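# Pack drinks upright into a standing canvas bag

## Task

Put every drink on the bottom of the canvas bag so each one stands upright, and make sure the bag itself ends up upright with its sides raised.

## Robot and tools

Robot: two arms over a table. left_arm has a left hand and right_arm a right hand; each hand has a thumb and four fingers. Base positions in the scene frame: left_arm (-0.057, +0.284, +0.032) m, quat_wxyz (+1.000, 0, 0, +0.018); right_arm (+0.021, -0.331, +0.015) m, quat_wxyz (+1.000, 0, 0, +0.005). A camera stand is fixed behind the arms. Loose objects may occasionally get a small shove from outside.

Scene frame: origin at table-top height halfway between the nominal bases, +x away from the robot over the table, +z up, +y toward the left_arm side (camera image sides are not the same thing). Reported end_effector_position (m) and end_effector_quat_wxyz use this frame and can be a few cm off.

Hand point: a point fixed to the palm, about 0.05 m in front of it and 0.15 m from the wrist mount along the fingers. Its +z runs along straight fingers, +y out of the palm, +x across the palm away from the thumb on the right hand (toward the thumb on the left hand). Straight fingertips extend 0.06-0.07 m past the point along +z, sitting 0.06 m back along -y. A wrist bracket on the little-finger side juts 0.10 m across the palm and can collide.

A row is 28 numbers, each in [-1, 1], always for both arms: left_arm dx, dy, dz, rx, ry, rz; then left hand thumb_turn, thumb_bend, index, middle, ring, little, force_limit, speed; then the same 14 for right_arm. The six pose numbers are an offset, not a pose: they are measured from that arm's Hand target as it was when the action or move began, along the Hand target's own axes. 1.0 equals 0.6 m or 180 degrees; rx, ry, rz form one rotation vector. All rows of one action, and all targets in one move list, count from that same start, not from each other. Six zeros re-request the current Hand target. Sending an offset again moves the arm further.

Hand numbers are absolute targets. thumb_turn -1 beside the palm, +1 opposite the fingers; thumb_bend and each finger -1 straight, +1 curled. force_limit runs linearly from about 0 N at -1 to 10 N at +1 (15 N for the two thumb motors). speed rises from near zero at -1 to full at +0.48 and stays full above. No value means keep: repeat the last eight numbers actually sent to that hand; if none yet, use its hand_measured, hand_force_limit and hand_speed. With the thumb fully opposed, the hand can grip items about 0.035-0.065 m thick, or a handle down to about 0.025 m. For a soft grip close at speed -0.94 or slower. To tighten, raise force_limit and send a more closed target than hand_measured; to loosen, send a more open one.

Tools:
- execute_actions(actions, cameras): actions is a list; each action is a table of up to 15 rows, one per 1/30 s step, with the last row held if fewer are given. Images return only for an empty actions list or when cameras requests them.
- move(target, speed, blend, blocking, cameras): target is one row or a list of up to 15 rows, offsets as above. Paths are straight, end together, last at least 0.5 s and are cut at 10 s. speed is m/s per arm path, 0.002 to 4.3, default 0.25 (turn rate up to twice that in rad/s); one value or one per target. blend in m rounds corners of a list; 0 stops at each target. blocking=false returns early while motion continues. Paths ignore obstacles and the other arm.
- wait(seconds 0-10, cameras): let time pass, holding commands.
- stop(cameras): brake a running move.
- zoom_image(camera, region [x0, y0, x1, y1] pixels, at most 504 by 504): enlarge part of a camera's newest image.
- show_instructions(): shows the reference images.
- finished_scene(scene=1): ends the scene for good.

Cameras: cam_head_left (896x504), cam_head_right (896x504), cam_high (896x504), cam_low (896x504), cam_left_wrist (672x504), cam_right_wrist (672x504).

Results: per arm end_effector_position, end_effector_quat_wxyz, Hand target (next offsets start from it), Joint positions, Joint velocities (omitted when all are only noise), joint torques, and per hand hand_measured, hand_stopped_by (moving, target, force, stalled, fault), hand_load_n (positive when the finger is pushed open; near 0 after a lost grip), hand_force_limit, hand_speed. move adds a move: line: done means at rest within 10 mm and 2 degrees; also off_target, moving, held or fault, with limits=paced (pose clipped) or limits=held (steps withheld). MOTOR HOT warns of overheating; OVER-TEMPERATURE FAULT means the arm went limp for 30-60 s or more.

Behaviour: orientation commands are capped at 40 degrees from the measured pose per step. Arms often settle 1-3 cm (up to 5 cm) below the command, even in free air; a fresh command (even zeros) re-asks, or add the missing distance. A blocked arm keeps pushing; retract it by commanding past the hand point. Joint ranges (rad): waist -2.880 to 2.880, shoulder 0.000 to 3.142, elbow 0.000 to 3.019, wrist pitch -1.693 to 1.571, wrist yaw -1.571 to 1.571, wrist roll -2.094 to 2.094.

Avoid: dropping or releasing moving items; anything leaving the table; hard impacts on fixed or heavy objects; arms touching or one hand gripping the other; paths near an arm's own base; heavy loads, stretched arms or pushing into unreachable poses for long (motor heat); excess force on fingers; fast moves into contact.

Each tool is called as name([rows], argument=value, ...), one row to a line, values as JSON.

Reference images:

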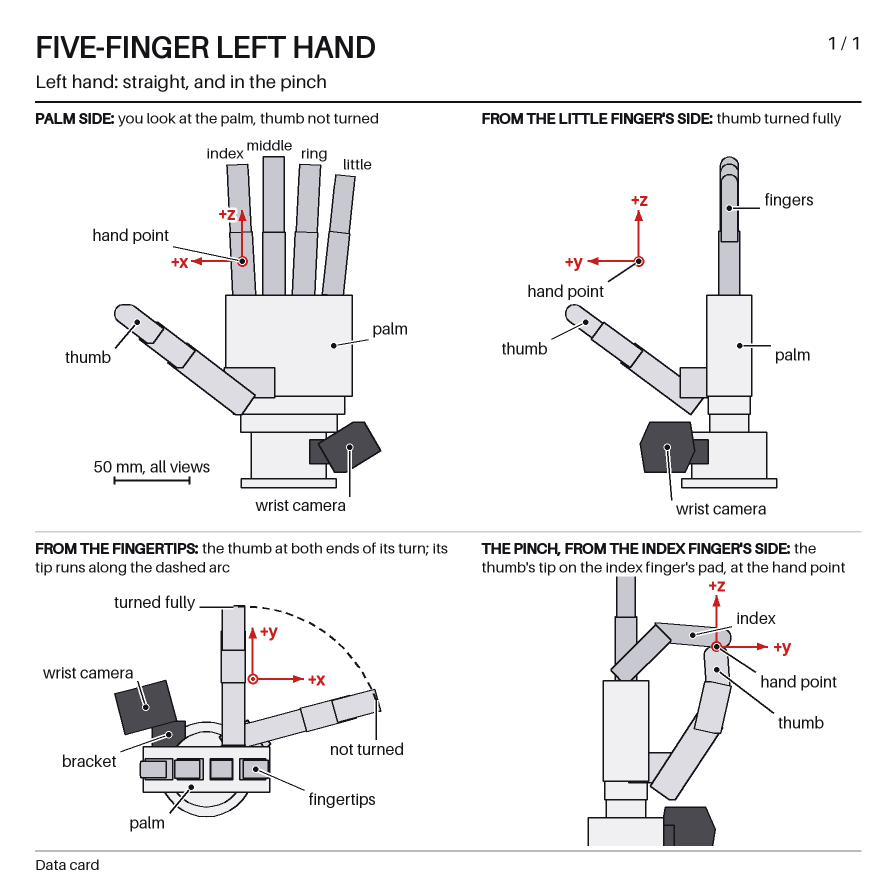

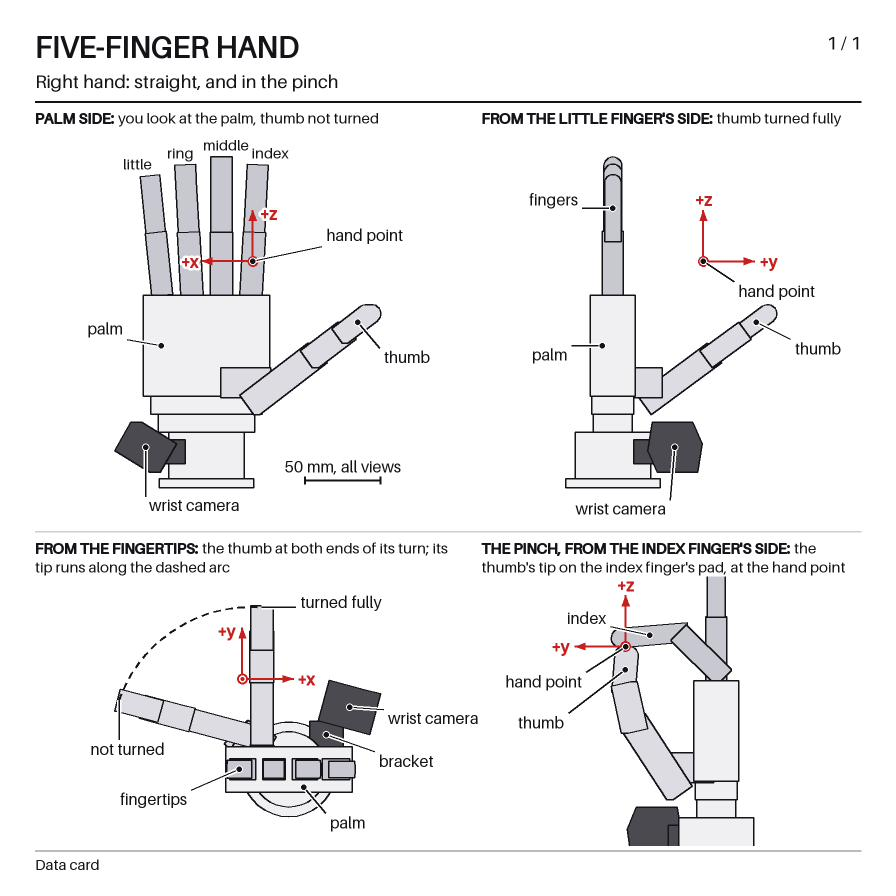

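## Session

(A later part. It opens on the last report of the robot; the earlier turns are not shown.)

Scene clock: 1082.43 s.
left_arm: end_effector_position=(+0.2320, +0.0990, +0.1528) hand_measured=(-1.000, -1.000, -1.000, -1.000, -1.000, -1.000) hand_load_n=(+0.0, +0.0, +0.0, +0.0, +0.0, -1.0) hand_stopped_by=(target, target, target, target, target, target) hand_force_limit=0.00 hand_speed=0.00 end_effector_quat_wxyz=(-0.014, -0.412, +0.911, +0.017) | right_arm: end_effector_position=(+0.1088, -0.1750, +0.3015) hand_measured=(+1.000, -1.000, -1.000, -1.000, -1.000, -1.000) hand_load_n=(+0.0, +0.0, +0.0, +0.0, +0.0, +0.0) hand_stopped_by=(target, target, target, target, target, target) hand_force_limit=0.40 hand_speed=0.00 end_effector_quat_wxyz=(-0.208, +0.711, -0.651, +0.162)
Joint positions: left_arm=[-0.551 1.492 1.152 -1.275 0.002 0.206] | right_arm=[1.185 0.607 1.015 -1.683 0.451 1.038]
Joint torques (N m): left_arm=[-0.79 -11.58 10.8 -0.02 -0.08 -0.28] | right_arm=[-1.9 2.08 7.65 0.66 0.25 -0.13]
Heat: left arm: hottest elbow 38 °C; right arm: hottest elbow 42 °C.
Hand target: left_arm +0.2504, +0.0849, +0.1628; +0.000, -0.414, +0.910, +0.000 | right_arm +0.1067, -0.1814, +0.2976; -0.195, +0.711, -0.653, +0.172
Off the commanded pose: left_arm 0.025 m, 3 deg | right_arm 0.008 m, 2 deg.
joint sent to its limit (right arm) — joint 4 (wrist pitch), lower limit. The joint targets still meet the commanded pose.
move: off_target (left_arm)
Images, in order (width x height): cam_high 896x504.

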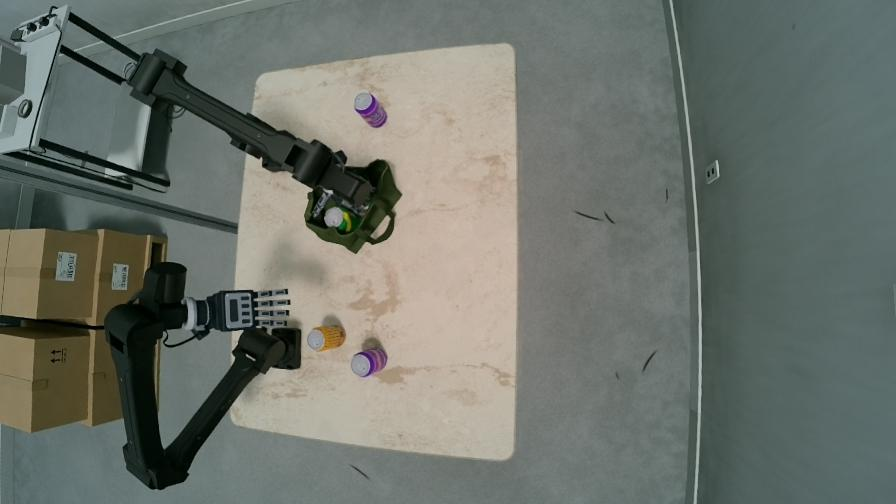

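move(target=[0.0, -0.05, -0.015, 0, 0, 0, -1, -1, -1, -1, -1, -1, 0.0, 0.0, 0, 0, 0, 0, 0, 0, 1, -1, -1, -1, -1, -1, 0.4, 0], speed=0.08, cameras=["cam_high", "cam_left_wrist"])

zoom_image(camera="cam_high", region=[280, 130, 420, 270])

Scene clock: 1084.03 s.
left_arm: end_effector_position=(+0.2568, +0.0789, +0.1585) hand_measured=(-1.000, -1.000, -1.000, -1.000, -1.000, -1.000) hand_load_n=(+0.0, +0.0, +0.0, +0.0, +0.0, -1.0) hand_stopped_by=(target, target, target, target, target, target) hand_force_limit=0.00 hand_speed=0.00 end_effector_quat_wxyz=(-0.012, -0.414, +0.910, +0.016) | right_arm: end_effector_position=(+0.1088, -0.1750, +0.3015) hand_measured=(+1.000, -1.000, -1.000, -1.000, -1.000, -1.000) hand_load_n=(+0.0, +0.0, +0.0, +0.0, +0.5, +0.0) hand_stopped_by=(target, target, target, target, target, target) hand_force_limit=0.40 hand_speed=0.00 end_effector_quat_wxyz=(-0.208, +0.711, -0.651, +0.162)
Joint positions: left_arm=[-0.563 1.563 1.25 -1.298 0.002 0.192] | right_arm=[1.185 0.607 1.015 -1.683 0.451 1.038]
Joint torques (N m): left_arm=[-0.85 -12.86 11.04 -0.49 -0.07 -0.24] | right_arm=[-1.85 2.08 7.65 0.65 0.25 -0.13]
Heat: left arm: hottest elbow 38 °C; right arm: hottest elbow 42 °C.
Hand target: left_arm +0.2730, +0.0654, +0.1716; +0.000, -0.414, +0.910, +0.000 | right_arm +0.1067, -0.1814, +0.2976; -0.195, +0.711, -0.653, +0.172
Off the commanded pose: left_arm 0.025 m, 2 deg | right_arm 0.008 m, 2 deg.
joint sent to its limit (right arm) — joint 4 (wrist pitch), lower limit. The joint targets still meet the commanded pose.
move: off_target (left_arm)
Images, in order (width x height): cam_high 896x504, cam_left_wrist 672x504.

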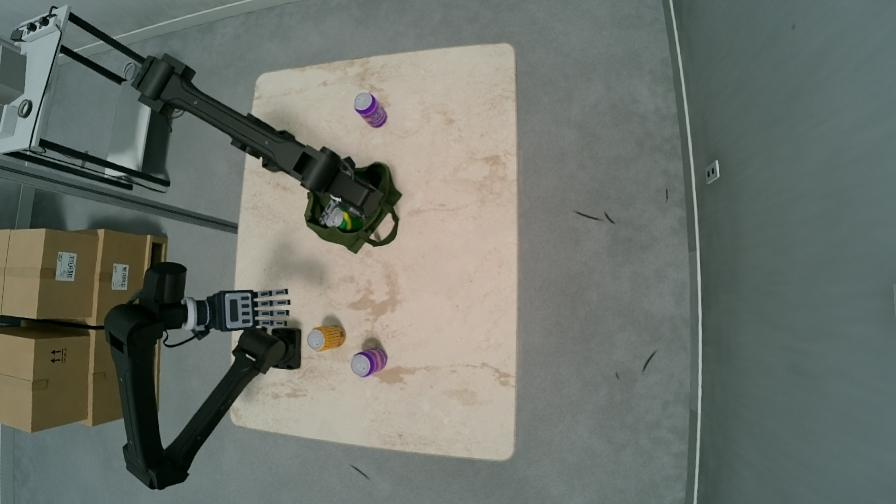

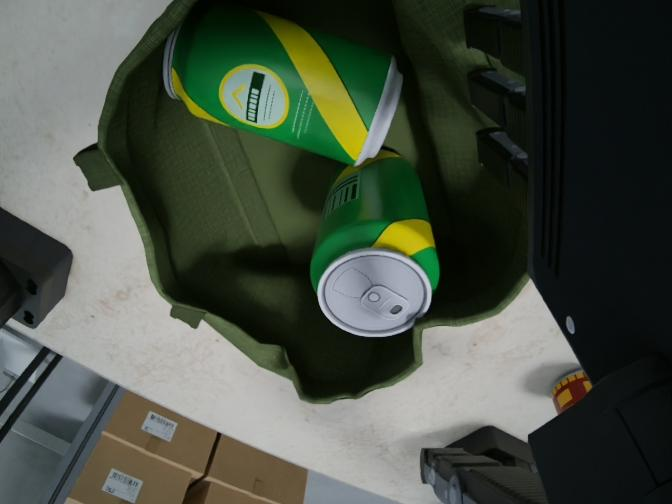

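Scaled by 3.600 from the camera's 896x504 image, which has a finer 1280x720 frame.

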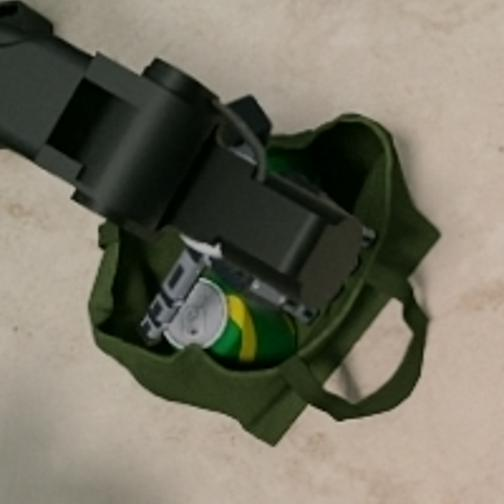

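move([
  [0.0, 0.06, -0.03, 0, 0, 0, -1, -1, -1, -1, -1, -1, 0.0, 0.0, 0, 0, 0, 0, 0, 0, 1, -1, -1, -1, -1, -1, 0.4, 0],
  [0.0, 0.1, -0.25, 0, 0, 0, -1, -1, -1, -1, -1, -1, 0.0, 0.0, 0, 0, 0, 0, 0, 0, 1, -1, -1, -1, -1, -1, 0.4, 0],
  [0.0, 0.45, -0.3, 0, 0, 0, -1, -1, -1, -1, -1, -1, 0.0, 0.0, 0, 0, 0, 0, 0, 0, 1, -1, -1, -1, -1, -1, 0.4, 0],
], speed=[0.1, 0.15, 0.25], blend=0.02, cameras=["cam_high", "cam_head_right", "cam_low"])

zoom_image(camera="cam_high", region=[280, 130, 420, 270])

zoom_image(camera="cam_low", region=[420, 170, 690, 290])

Scene clock: 1088.07 s.
left_arm: end_effector_position=(+0.0713, +0.2391, +0.3521) hand_measured=(-1.000, -1.000, -1.000, -1.000, -1.000, -1.000) hand_load_n=(+0.0, +0.0, +0.0, +0.0, +0.0, +0.0) hand_stopped_by=(target, target, target, target, target, target) hand_force_limit=0.00 hand_speed=0.00 end_effector_quat_wxyz=(+0.146, -0.407, +0.892, -0.133) | right_arm: end_effector_position=(+0.1088, -0.1750, +0.3015) hand_measured=(+1.000, -1.000, -1.000, -1.000, -1.000, -1.000) hand_load_n=(+0.0, +0.0, +0.0, +0.0, +0.0, +0.0) hand_stopped_by=(target, target, target, target, target, target) hand_force_limit=0.40 hand_speed=0.00 end_effector_quat_wxyz=(-0.208, +0.711, -0.651, +0.162)
Joint positions: left_arm=[-0.333 0.641 1.139 -1.671 0.005 0.416] | right_arm=[1.185 0.607 1.015 -1.683 0.451 1.038]
Joint torques (N m): left_arm=[0.44 0.5 7.05 0.27 -0.11 0.05] | right_arm=[-1.85 2.08 7.65 0.65 0.26 -0.13]
Heat: left arm: hottest elbow 38 °C; right arm: hottest elbow 42 °C.
Hand target: left_arm +0.0693, +0.2426, +0.3517; +0.000, -0.414, +0.910, +0.000 | right_arm +0.1067, -0.1814, +0.2976; -0.195, +0.711, -0.653, +0.172
Off the commanded pose: left_arm 0.004 m, 23 deg | right_arm 0.008 m, 2 deg.
joint sent to its limit (left arm) — joint 4 (wrist pitch), lower limit. The joint targets are off in orientation, not in position.
joint sent to its limit (right arm) — joint 4 (wrist pitch), lower limit. The joint targets still meet the commanded pose.
move: off_target (left_arm); blend cut to 0.0197 m at target 1
Images, in order (width x height): cam_head_right 896x504, cam_high 896x504, cam_low 896x504.

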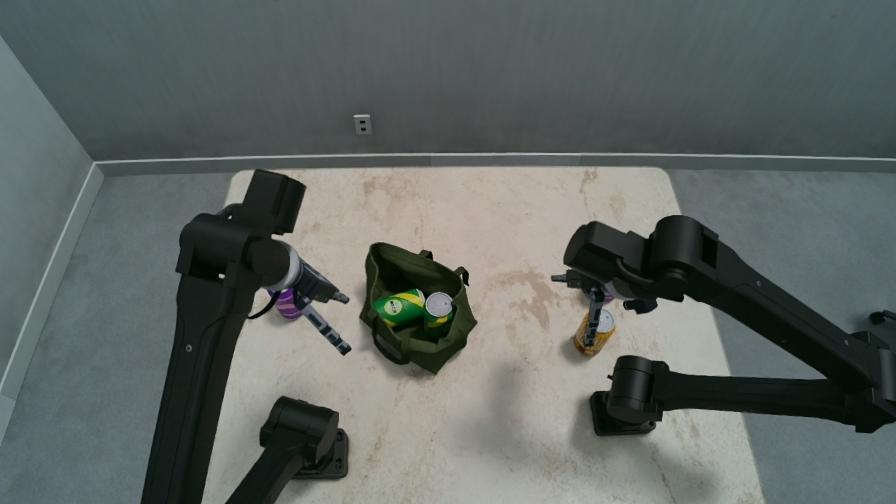

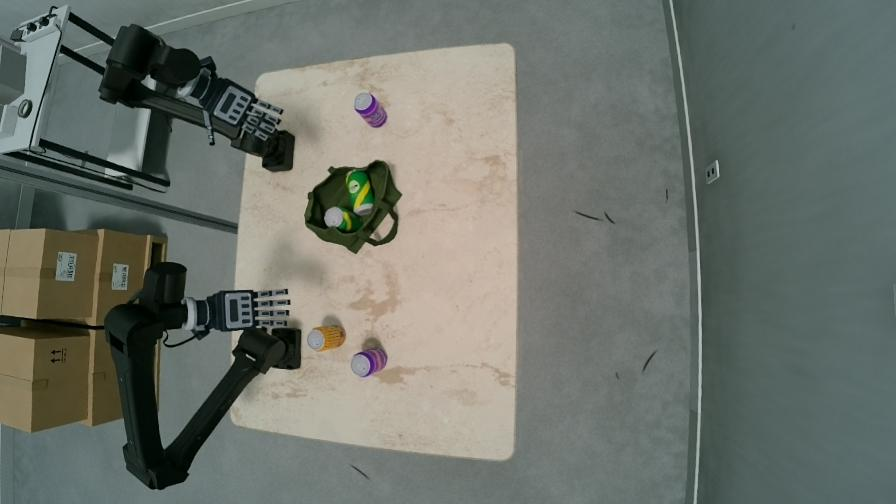

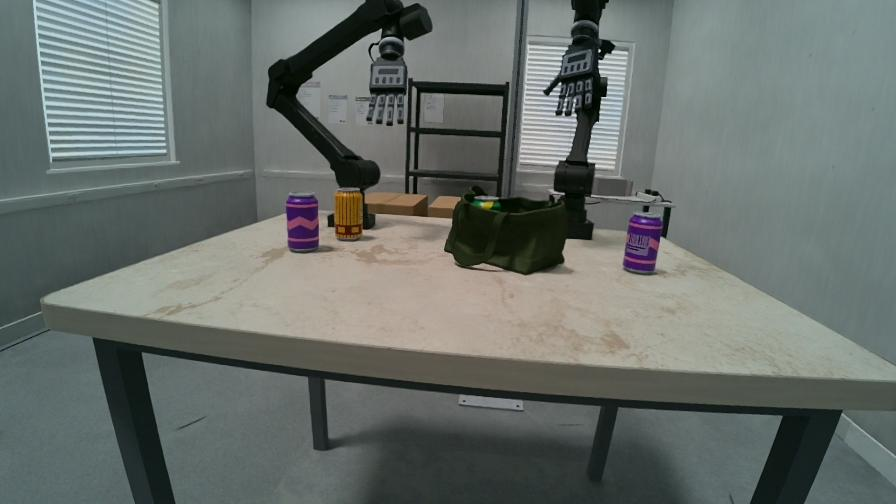

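Scaled by 3.600 from the camera's 896x504 image, which has a finer 1280x720 frame.

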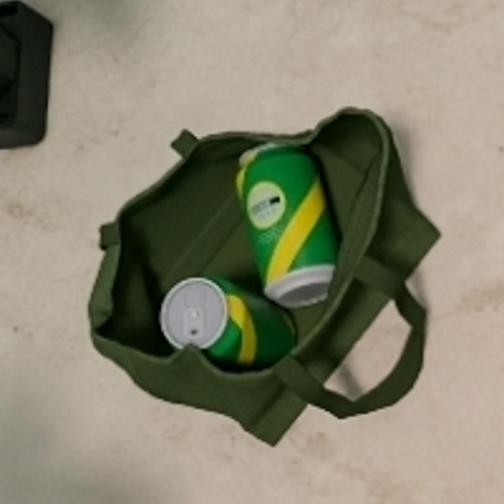

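Scaled by 1.867 from the camera's 896x504 image, which has a finer 1280x720 frame.

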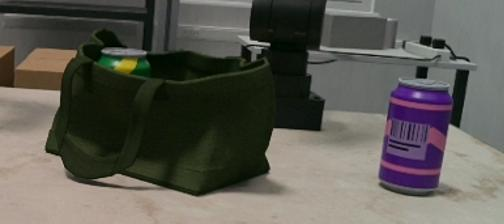

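move(target=[-0.104, -0.2712, 0.1533, 0, 0, 0.272, -1, -1, -1, -1, -1, -1, 0.0, 0.0, 0, 0, 0, 0, 0, 0, 1, -1, -1, -1, -1, -1, 0.4, 0], speed=0.22, cameras=["cam_high", "cam_left_wrist"])

zoom_image(camera="cam_high", region=[280, 110, 420, 250])

Scene clock: 1102.23 s.
left_arm: end_effector_position=(+0.2150, +0.1925, +0.2440) hand_measured=(-1.000, -1.000, -1.000, -1.000, -1.000, -1.000) hand_load_n=(+0.0, +0.0, +0.0, -0.5, +0.0, +0.0) hand_stopped_by=(target, target, target, target, target, target) hand_force_limit=0.00 hand_speed=0.00 end_effector_quat_wxyz=(-0.026, -0.010, +1.000, +0.013) | right_arm: end_effector_position=(+0.1088, -0.1750, +0.3015) hand_measured=(+1.000, -1.000, -1.000, -1.000, -1.000, -1.000) hand_load_n=(+0.0, +0.0, +0.0, +0.0, +0.0, +0.0) hand_stopped_by=(target, target, target, target, target, target) hand_force_limit=0.40 hand_speed=0.00 end_effector_quat_wxyz=(-0.208, +0.711, -0.651, +0.162)
Joint positions: left_arm=[-0.495 1.271 1.178 -1.536 0.001 1.092] | right_arm=[1.185 0.607 1.015 -1.683 0.451 1.038]
Joint torques (N m): left_arm=[-0.67 -8.94 11.22 0.06 -0.07 0.02] | right_arm=[-1.9 2.08 7.65 0.65 0.26 -0.13]
Heat: left arm: hottest elbow 38 °C; right arm: hottest elbow 41 °C.
Hand target: left_arm +0.2330, +0.1829, +0.2597; +0.000, +0.000, +1.000, +0.000 | right_arm +0.1067, -0.1814, +0.2976; -0.195, +0.711, -0.653, +0.172
Off the commanded pose: left_arm 0.026 m, 4 deg | right_arm 0.008 m, 2 deg.
joint sent to its limit (right arm) — joint 4 (wrist pitch), lower limit. The joint targets still meet the commanded pose.
move: off_target (left_arm)
Images, in order (width x height): cam_high 896x504, cam_left_wrist 672x504.

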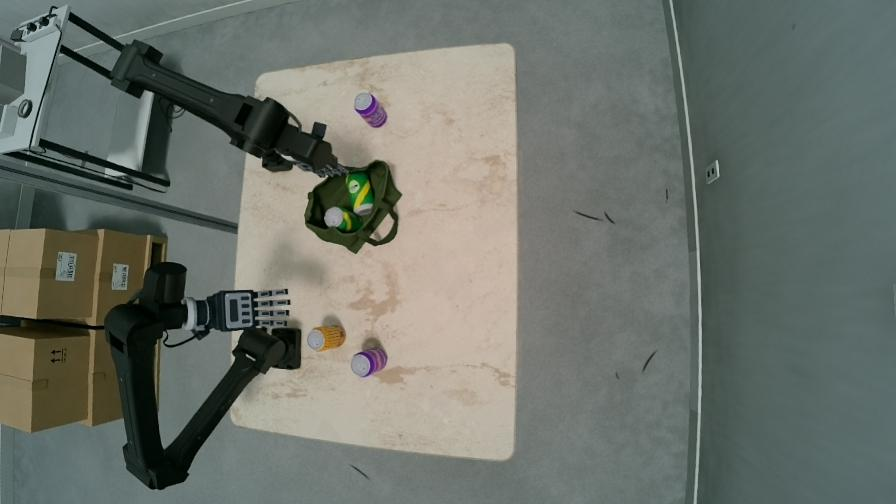

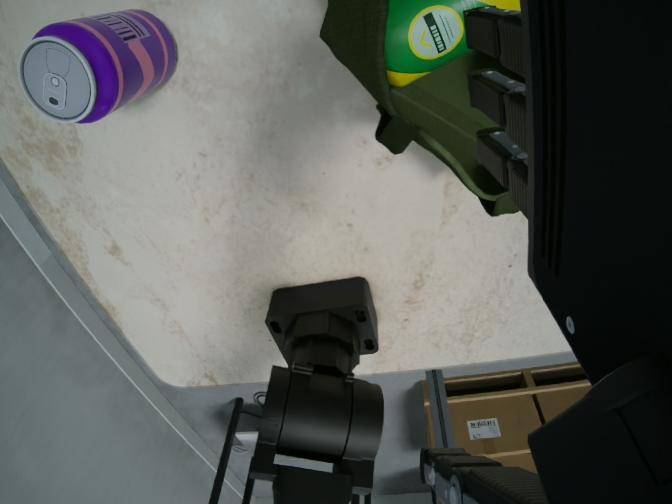

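Scaled by 3.600 from the camera's 896x504 image, which has a finer 1280x720 frame.

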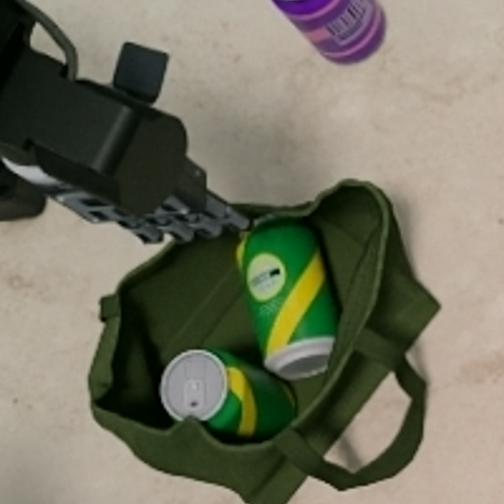

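move(target=[-0.02, -0.015, 0.1, 0, 0, 0, -1, -1, -1, -1, -1, -1, 0.0, 0.0, 0, 0, 0, 0, 0, 0, 1, -1, -1, -1, -1, -1, 0.4, 0], speed=0.12, cameras=["cam_high", "cam_left_wrist"])

zoom_image(camera="cam_high", region=[280, 110, 420, 250])

Scene clock: 1104.23 s.
left_arm: end_effector_position=(+0.2426, +0.1776, +0.2015) hand_measured=(-1.000, -1.000, -1.000, -1.000, -1.000, -1.000) hand_load_n=(+0.0, +0.0, +0.0, +0.0, +0.0, +0.0) hand_stopped_by=(target, target, target, target, target, target) hand_force_limit=0.00 hand_speed=0.00 end_effector_quat_wxyz=(-0.004, -0.008, +1.000, +0.002) | right_arm: end_effector_position=(+0.1088, -0.1750, +0.3015) hand_measured=(+1.000, -1.000, -1.000, -1.000, -1.000, -1.000) hand_load_n=(+0.0, +0.0, +0.0, -0.5, +0.0, +0.0) hand_stopped_by=(target, target, target, target, target, target) hand_force_limit=0.40 hand_speed=0.00 end_effector_quat_wxyz=(-0.208, +0.711, -0.651, +0.162)
Joint positions: left_arm=[-0.499 1.334 1.131 -1.376 0.001 1.093] | right_arm=[1.185 0.607 1.015 -1.683 0.451 1.038]
Joint torques (N m): left_arm=[-0.91 -9.99 7.36 0.5 -0.05 -0.05] | right_arm=[-1.79 2.08 7.65 0.65 0.25 -0.13]
Heat: left arm: hottest elbow 38 °C; right arm: hottest elbow 41 °C.
Hand target: left_arm +0.2450, +0.1738, +0.1997; +0.000, +0.000, +1.000, +0.000 | right_arm +0.1067, -0.1814, +0.2976; -0.195, +0.711, -0.653, +0.172
Off the commanded pose: left_arm 0.005 m, 1 deg | right_arm 0.008 m, 2 deg.
joint sent to its limit (right arm) — joint 4 (wrist pitch), lower limit. The joint targets still meet the commanded pose.
move: done
Images, in order (width x height): cam_high 896x504, cam_left_wrist 672x504.

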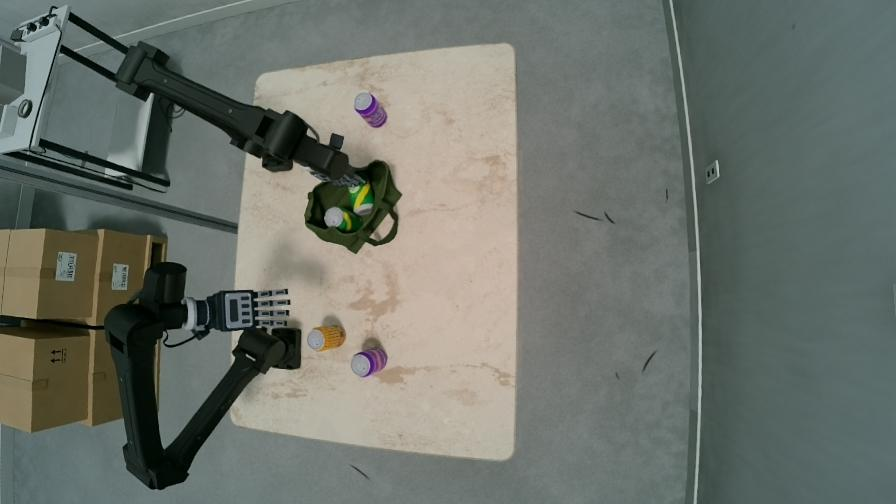

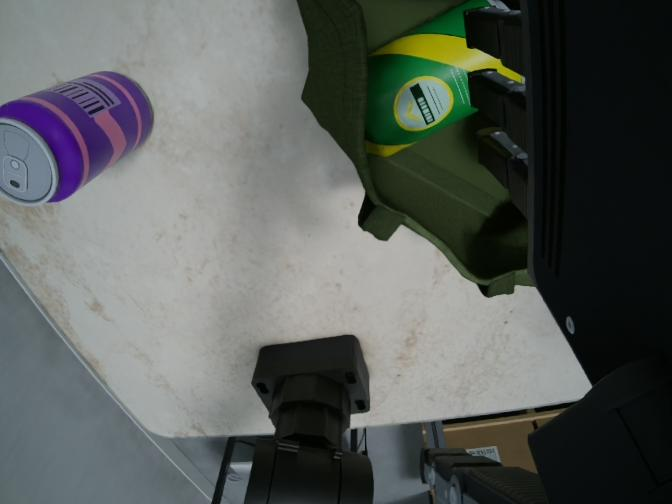

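Scaled by 3.600 from the camera's 896x504 image, which has a finer 1280x720 frame.

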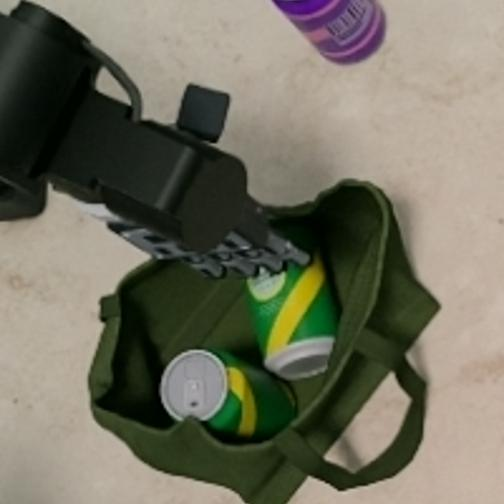

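move([
  [0, 0.0, 0.0617, 0, 0, 0, -1, -1, -1, -1, -1, -1, 0.0, 0.0, 0, 0, 0, 0, 0, 0, 1, -1, -1, -1, -1, -1, 0.4, 0],
  [0, 0.1, 0.0577, 0, 0, 0, -1, -1, -1, -1, -1, -1, 0.0, 0.0, 0, 0, 0, 0, 0, 0, 1, -1, -1, -1, -1, -1, 0.4, 0],
], speed=0.09, cameras=["cam_high", "cam_left_wrist"])

zoom_image(camera="cam_high", region=[280, 110, 420, 250])

Scene clock: 1107.47 s.
left_arm: end_effector_position=(+0.2449, +0.2307, +0.1633) hand_measured=(-1.000, -1.000, -1.000, -1.000, -1.000, -1.000) hand_load_n=(+0.0, +0.0, +0.0, +0.0, +0.0, +0.0) hand_stopped_by=(target, target, target, target, target, target) hand_force_limit=0.00 hand_speed=0.00 end_effector_quat_wxyz=(-0.004, -0.003, +1.000, +0.002) | right_arm: end_effector_position=(+0.1088, -0.1750, +0.3015) hand_measured=(+1.000, -1.000, -1.000, -1.000, -1.000, -1.000) hand_load_n=(+0.0, +0.0, +0.0, +0.0, +0.0, +0.0) hand_stopped_by=(target, target, target, target, target, target) hand_force_limit=0.40 hand_speed=0.00 end_effector_quat_wxyz=(-0.208, +0.711, -0.651, +0.162)
Joint positions: left_arm=[-0.363 1.311 1.006 -1.275 -0.001 1.238] | right_arm=[1.185 0.607 1.015 -1.683 0.451 1.038]
Joint torques (N m): left_arm=[0.44 -10.64 6.91 -0.1 -0.01 0.01] | right_arm=[-1.9 2.14 7.65 0.64 0.25 -0.13]
Heat: left arm: hottest elbow 38 °C; right arm: hottest elbow 41 °C.
Hand target: left_arm +0.2450, +0.2339, +0.1650; +0.000, +0.000, +1.000, +0.000 | right_arm +0.1067, -0.1814, +0.2976; -0.195, +0.711, -0.653, +0.172
Off the commanded pose: left_arm 0.004 m, 1 deg | right_arm 0.008 m, 2 deg.
joint sent to its limit (right arm) — joint 4 (wrist pitch), lower limit. The joint targets still meet the commanded pose.
move: done
Images, in order (width x height): cam_high 896x504, cam_left_wrist 672x504.

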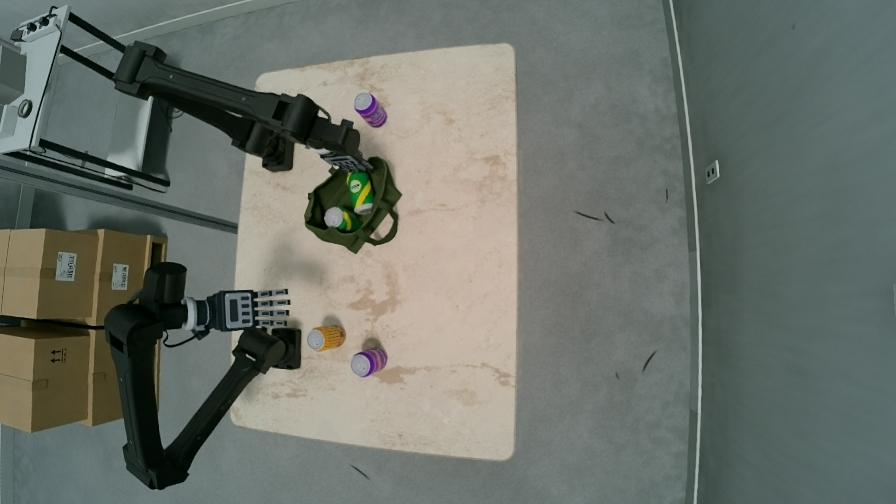

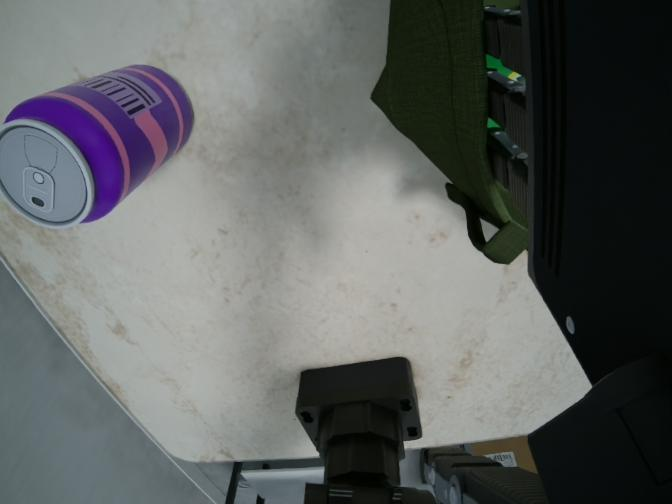

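Scaled by 3.600 from the camera's 896x504 image, which has a finer 1280x720 frame.

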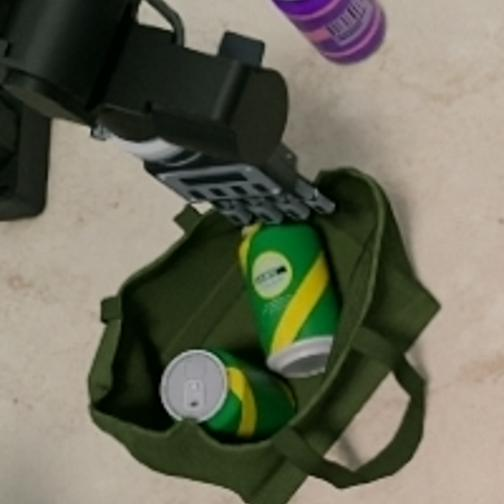

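move([
  [0, 0.045, 0.0, 0, 0, 0, -1, -1, -1, -1, -1, -1, 0.0, 0.0, 0, 0, 0, 0, 0, 0, 1, -1, -1, -1, -1, -1, 0.4, 0],
], speed=0.08, cameras=["cam_high"])

zoom_image(camera="cam_high", region=[280, 110, 420, 250])

Scene clock: 1109.13 s.
left_arm: end_effector_position=(+0.2435, +0.2522, +0.1614) hand_measured=(-1.000, -1.000, -1.000, -1.000, -1.000, -1.000) hand_load_n=(+0.0, +0.0, +0.5, +0.0, +0.0, +0.0) hand_stopped_by=(target, target, target, target, target, target) hand_force_limit=0.00 hand_speed=0.00 end_effector_quat_wxyz=(-0.007, -0.002, +1.000, -0.004) | right_arm: end_effector_position=(+0.1088, -0.1750, +0.3015) hand_measured=(+1.000, -1.000, -1.000, -1.000, -1.000, -1.000) hand_load_n=(+0.0, +0.0, +0.0, +0.0, +0.0, +0.0) hand_stopped_by=(target, target, target, target, target, target) hand_force_limit=0.40 hand_speed=0.00 end_effector_quat_wxyz=(-0.208, +0.711, -0.651, +0.162)
Joint positions: left_arm=[-0.299 1.293 0.986 -1.275 0.011 1.304] | right_arm=[1.185 0.607 1.015 -1.683 0.451 1.038]
Joint torques (N m): left_arm=[1.2 -10.58 7.04 -0.21 -0.52 0.1] | right_arm=[-1.9 2.02 7.65 0.65 0.25 -0.13]
Heat: left arm: hottest elbow 38 °C; right arm: hottest elbow 41 °C.
Hand target: left_arm +0.2450, +0.2609, +0.1651; +0.000, +0.000, +1.000, +0.000 | right_arm +0.1067, -0.1814, +0.2976; -0.195, +0.711, -0.653, +0.172
Off the commanded pose: left_arm 0.010 m, 1 deg | right_arm 0.008 m, 2 deg.
joint sent to its limit (right arm) — joint 4 (wrist pitch), lower limit. The joint targets still meet the commanded pose.
move: done
Images, in order (width x height): cam_high 896x504.

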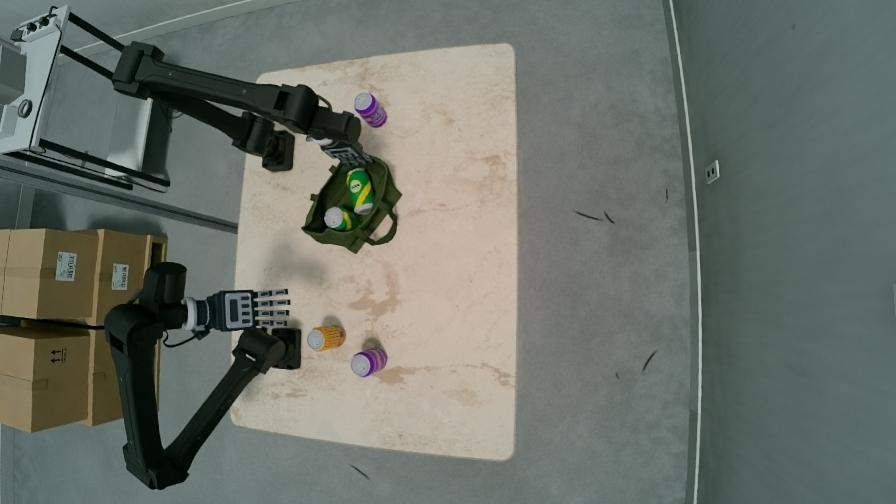

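Scaled by 3.600 from the camera's 896x504 image, which has a finer 1280x720 frame.

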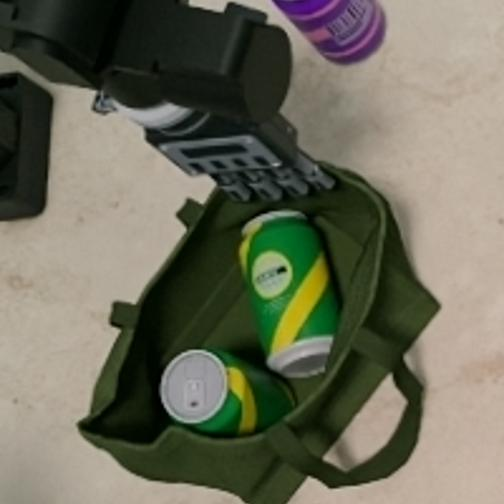

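move([
  [0, -0.04, -0.02, 0, 0, 0, -1, -1, -1, -1, -1, -1, 0.0, 0.0, 0, 0, 0, 0, 0, 0, 1, -1, -1, -1, -1, -1, 0.4, 0],
  [0, -0.02, -0.22, 0, 0, 0, -1, -1, -1, -1, -1, -1, 0.0, 0.0, 0, 0, 0, 0, 0, 0, 1, -1, -1, -1, -1, -1, 0.4, 0],
  [0.18, 0.26, -0.25, 0, 0, 0.0, -1, -1, -1, -1, -1, -1, 0.0, 0.0, 0, 0, 0, 0, 0, 0, 1, -1, -1, -1, -1, -1, 0.4, 0],
], speed=[0.1, 0.15, 0.25], blend=0.015, cameras=["cam_high", "cam_head_right", "cam_low"])

zoom_image(camera="cam_high", region=[280, 130, 420, 270])

zoom_image(camera="cam_head_right", region=[340, 230, 500, 390])

Scene clock: 1112.80 s.
left_arm: end_effector_position=(+0.1400, +0.4161, +0.3166) hand_measured=(-1.000, -1.000, -1.000, -1.000, -1.000, -1.000) hand_load_n=(+0.0, +0.0, +0.0, +0.0, +0.0, +0.0) hand_stopped_by=(target, target, target, target, target, target) hand_force_limit=0.00 hand_speed=0.00 end_effector_quat_wxyz=(+0.056, -0.009, +0.998, +0.029) | right_arm: end_effector_position=(+0.1088, -0.1750, +0.3015) hand_measured=(+1.000, -1.000, -1.000, -1.000, -1.000, -1.000) hand_load_n=(+0.0, +0.0, +0.0, +0.0, +0.0, +0.0) hand_stopped_by=(target, target, target, target, target, target) hand_force_limit=0.40 hand_speed=0.00 end_effector_quat_wxyz=(-0.208, +0.711, -0.651, +0.162)
Joint positions: left_arm=[0.251 0.885 1.108 -1.669 -0.026 1.842] | right_arm=[1.185 0.607 1.015 -1.683 0.451 1.038]
Joint torques (N m): left_arm=[0.38 -3.19 7.27 -0.28 0.05 0] | right_arm=[-1.9 2.08 7.65 0.66 0.26 -0.13]
Heat: left arm: hottest elbow 38 °C; right arm: hottest elbow 41 °C.
Hand target: left_arm +0.1370, +0.4167, +0.3151; +0.000, +0.000, +1.000, +0.000 | right_arm +0.1067, -0.1814, +0.2976; -0.195, +0.711, -0.653, +0.172
Off the commanded pose: left_arm 0.004 m, 7 deg | right_arm 0.008 m, 2 deg.
joint sent to its limit (left arm) — joint 4 (wrist pitch), lower limit. The joint targets are off in orientation, not in position.
joint sent to its limit (right arm) — joint 4 (wrist pitch), lower limit. The joint targets still meet the commanded pose.
move: off_target (left_arm); blend cut to 0.0133 m at target 1
Images, in order (width x height): cam_head_right 896x504, cam_high 896x504, cam_low 896x504.

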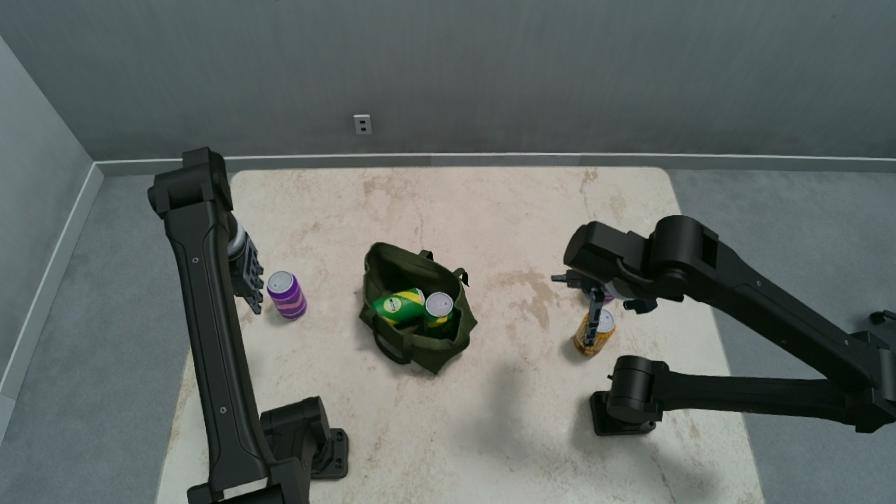

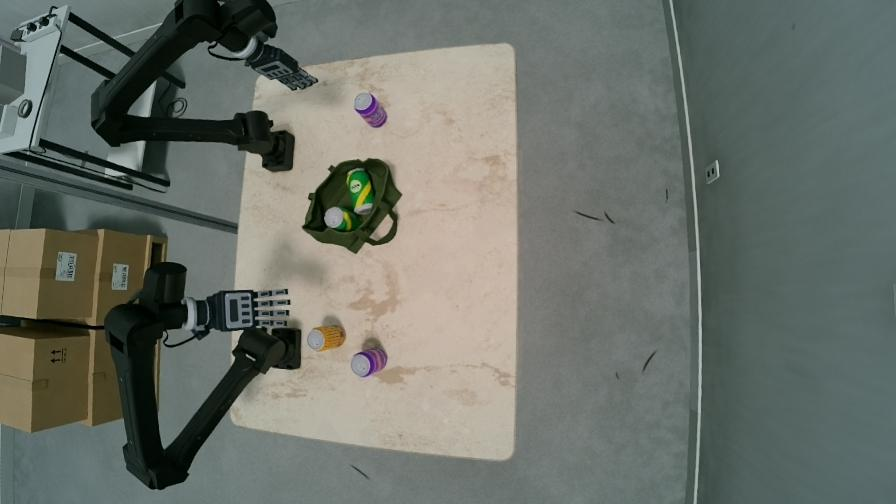

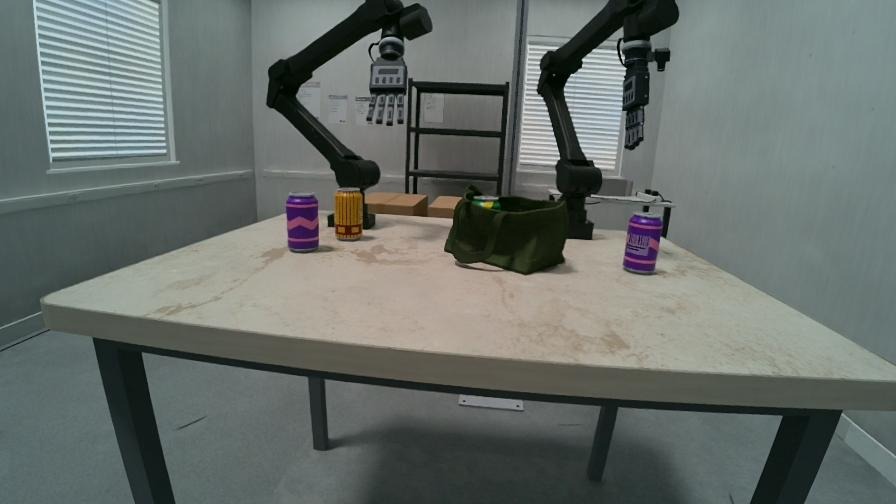

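Scaled by 3.600 from the camera's 896x504 image, which has a finer 1280x720 frame.

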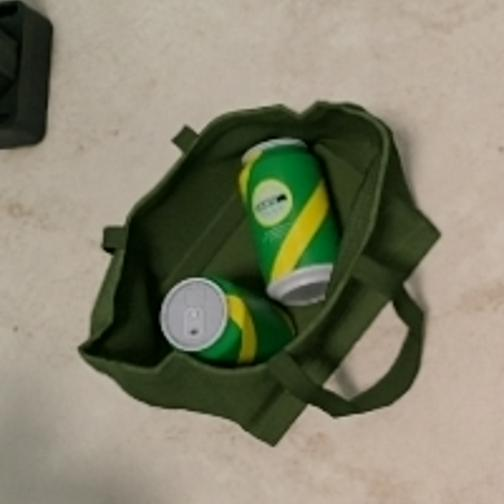

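Scaled by 3.150 from the camera's 896x504 image, which has a finer 1280x720 frame.

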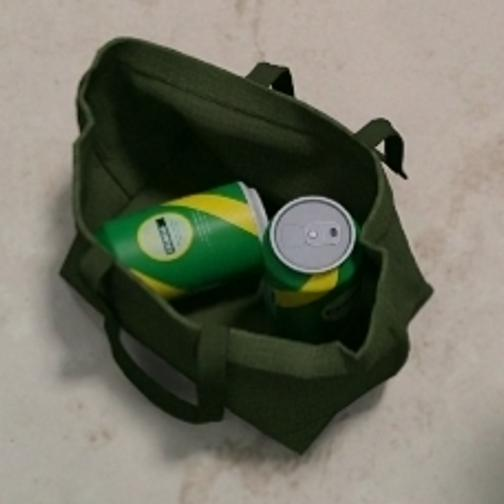

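zoom_image(camera="cam_high", region=[330, 160, 380, 225])

zoom_image(camera="cam_high", region=[350, 85, 395, 135])

zoom_image(camera="cam_low", region=[610, 200, 680, 280])

Scaled by 7.754 from the camera's 896x504 image, which has a finer 1280x720 frame.

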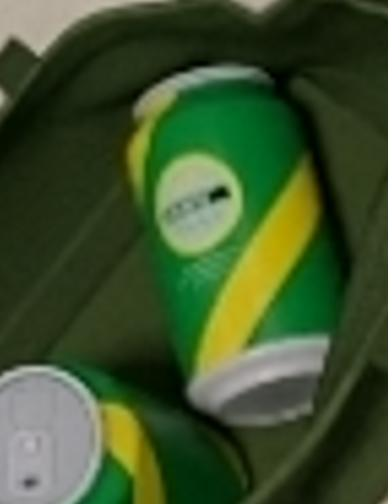

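Scaled by 10.080 from the camera's 896x504 image, which has a finer 1280x720 frame.

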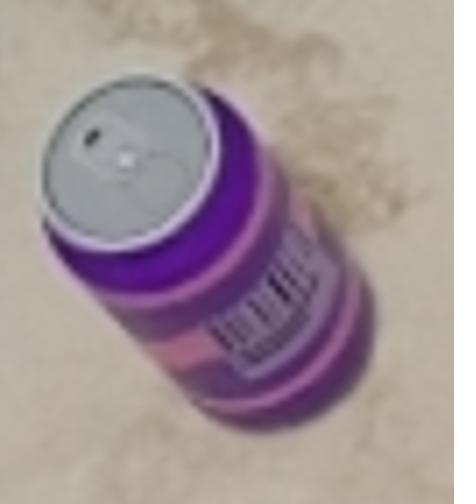

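Scaled by 6.300 from the camera's 896x504 image, which has a finer 1280x720 frame.

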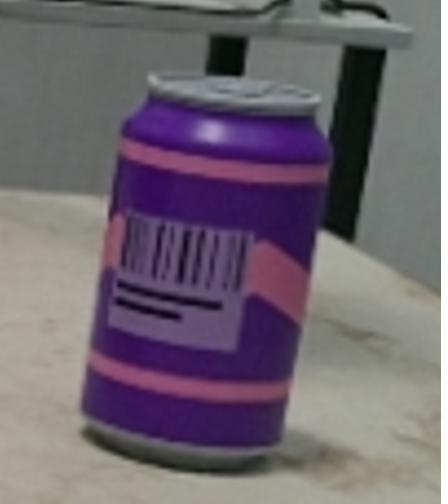

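move(target=[0, 0, 0, 0, 0, 0, -1, -1, -1, -1, -1, -1, 0.0, 0.0, -0.5568, -0.1667, 0.284, -0.0012, -0.0194, -0.04, 1, -1, -0.7, -0.7, -0.7, -0.7, 0.4, 0], speed=0.22, cameras=["cam_high", "cam_right_wrist"])

zoom_image(camera="cam_high", region=[280, 130, 420, 270])

Scene clock: 1121.93 s.
left_arm: end_effector_position=(+0.1401, +0.4161, +0.3166) hand_measured=(-1.000, -1.000, -1.000, -1.000, -1.000, -1.000) hand_load_n=(+0.0, +0.0, +0.0, +0.0, +0.0, +0.0) hand_stopped_by=(target, target, target, target, target, target) hand_force_limit=0.00 hand_speed=0.00 end_effector_quat_wxyz=(+0.056, -0.009, +0.998, +0.029) | right_arm: end_effector_position=(+0.2365, +0.1489, +0.1845) hand_measured=(+1.000, -1.000, -0.700, -0.700, -0.700, -0.700) hand_load_n=(+0.0, +0.0, +0.0, +0.0, +0.0, +0.0) hand_stopped_by=(target, target, target, target, target, target) hand_force_limit=0.40 hand_speed=0.00 end_effector_quat_wxyz=(-0.181, +0.761, -0.599, +0.168)
Joint positions: left_arm=[0.251 0.885 1.108 -1.669 -0.026 1.843] | right_arm=[1.177 1.567 1.388 -1.118 0.423 0.89]
Joint torques (N m): left_arm=[0.44 -3.14 7.27 -0.29 0.05 0.02] | right_arm=[-1.9 -10.7 13.67 1.28 0.24 -0.14]
Heat: left arm: hottest elbow 37 °C; right arm: hottest elbow 41 °C.
Hand target: left_arm +0.1370, +0.4167, +0.3150; +0.000, +0.000, +1.000, +0.000 | right_arm +0.2491, +0.1673, +0.2042; -0.203, +0.756, -0.602, +0.161
Off the commanded pose: left_arm 0.004 m, 7 deg | right_arm 0.030 m, 3 deg.
joint sent to its limit (left arm) — joint 4 (wrist pitch), lower limit. The joint targets are off in orientation, not in position.
move: off_target (left_arm, right_arm)
Images, in order (width x height): cam_high 896x504, cam_right_wrist 672x504.

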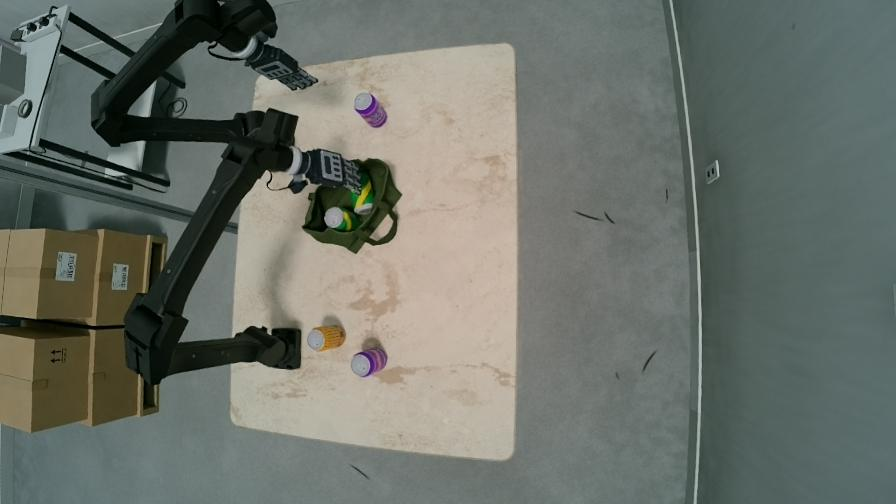

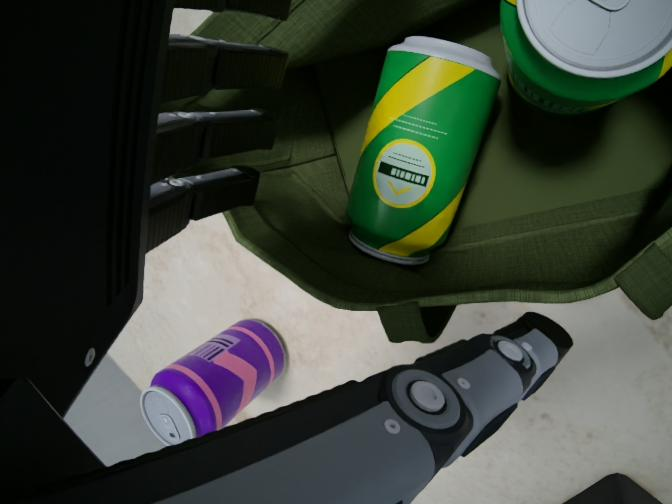

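Scaled by 3.600 from the camera's 896x504 image, which has a finer 1280x720 frame.

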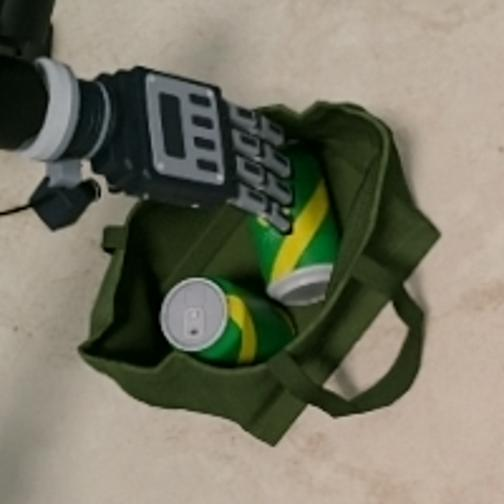

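zoom_image(camera="cam_high", region=[335, 150, 375, 205])

zoom_image(camera="cam_right_wrist", region=[320, 0, 672, 300])

Scaled by 9.164 from the camera's 896x504 image, which has a finer 1280x720 frame.

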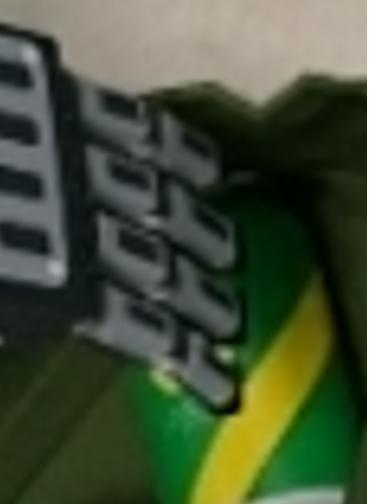

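Scaled by 1.432 from the camera's 672x504 image, which has a finer 960x720 frame.

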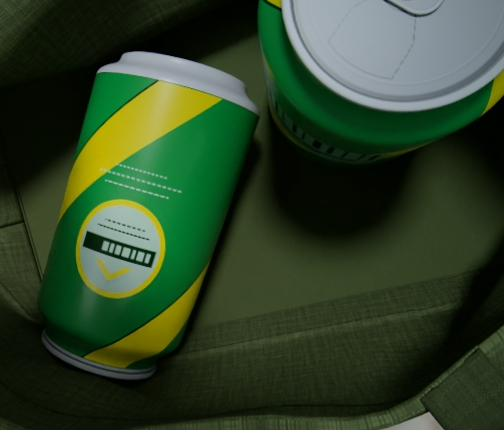

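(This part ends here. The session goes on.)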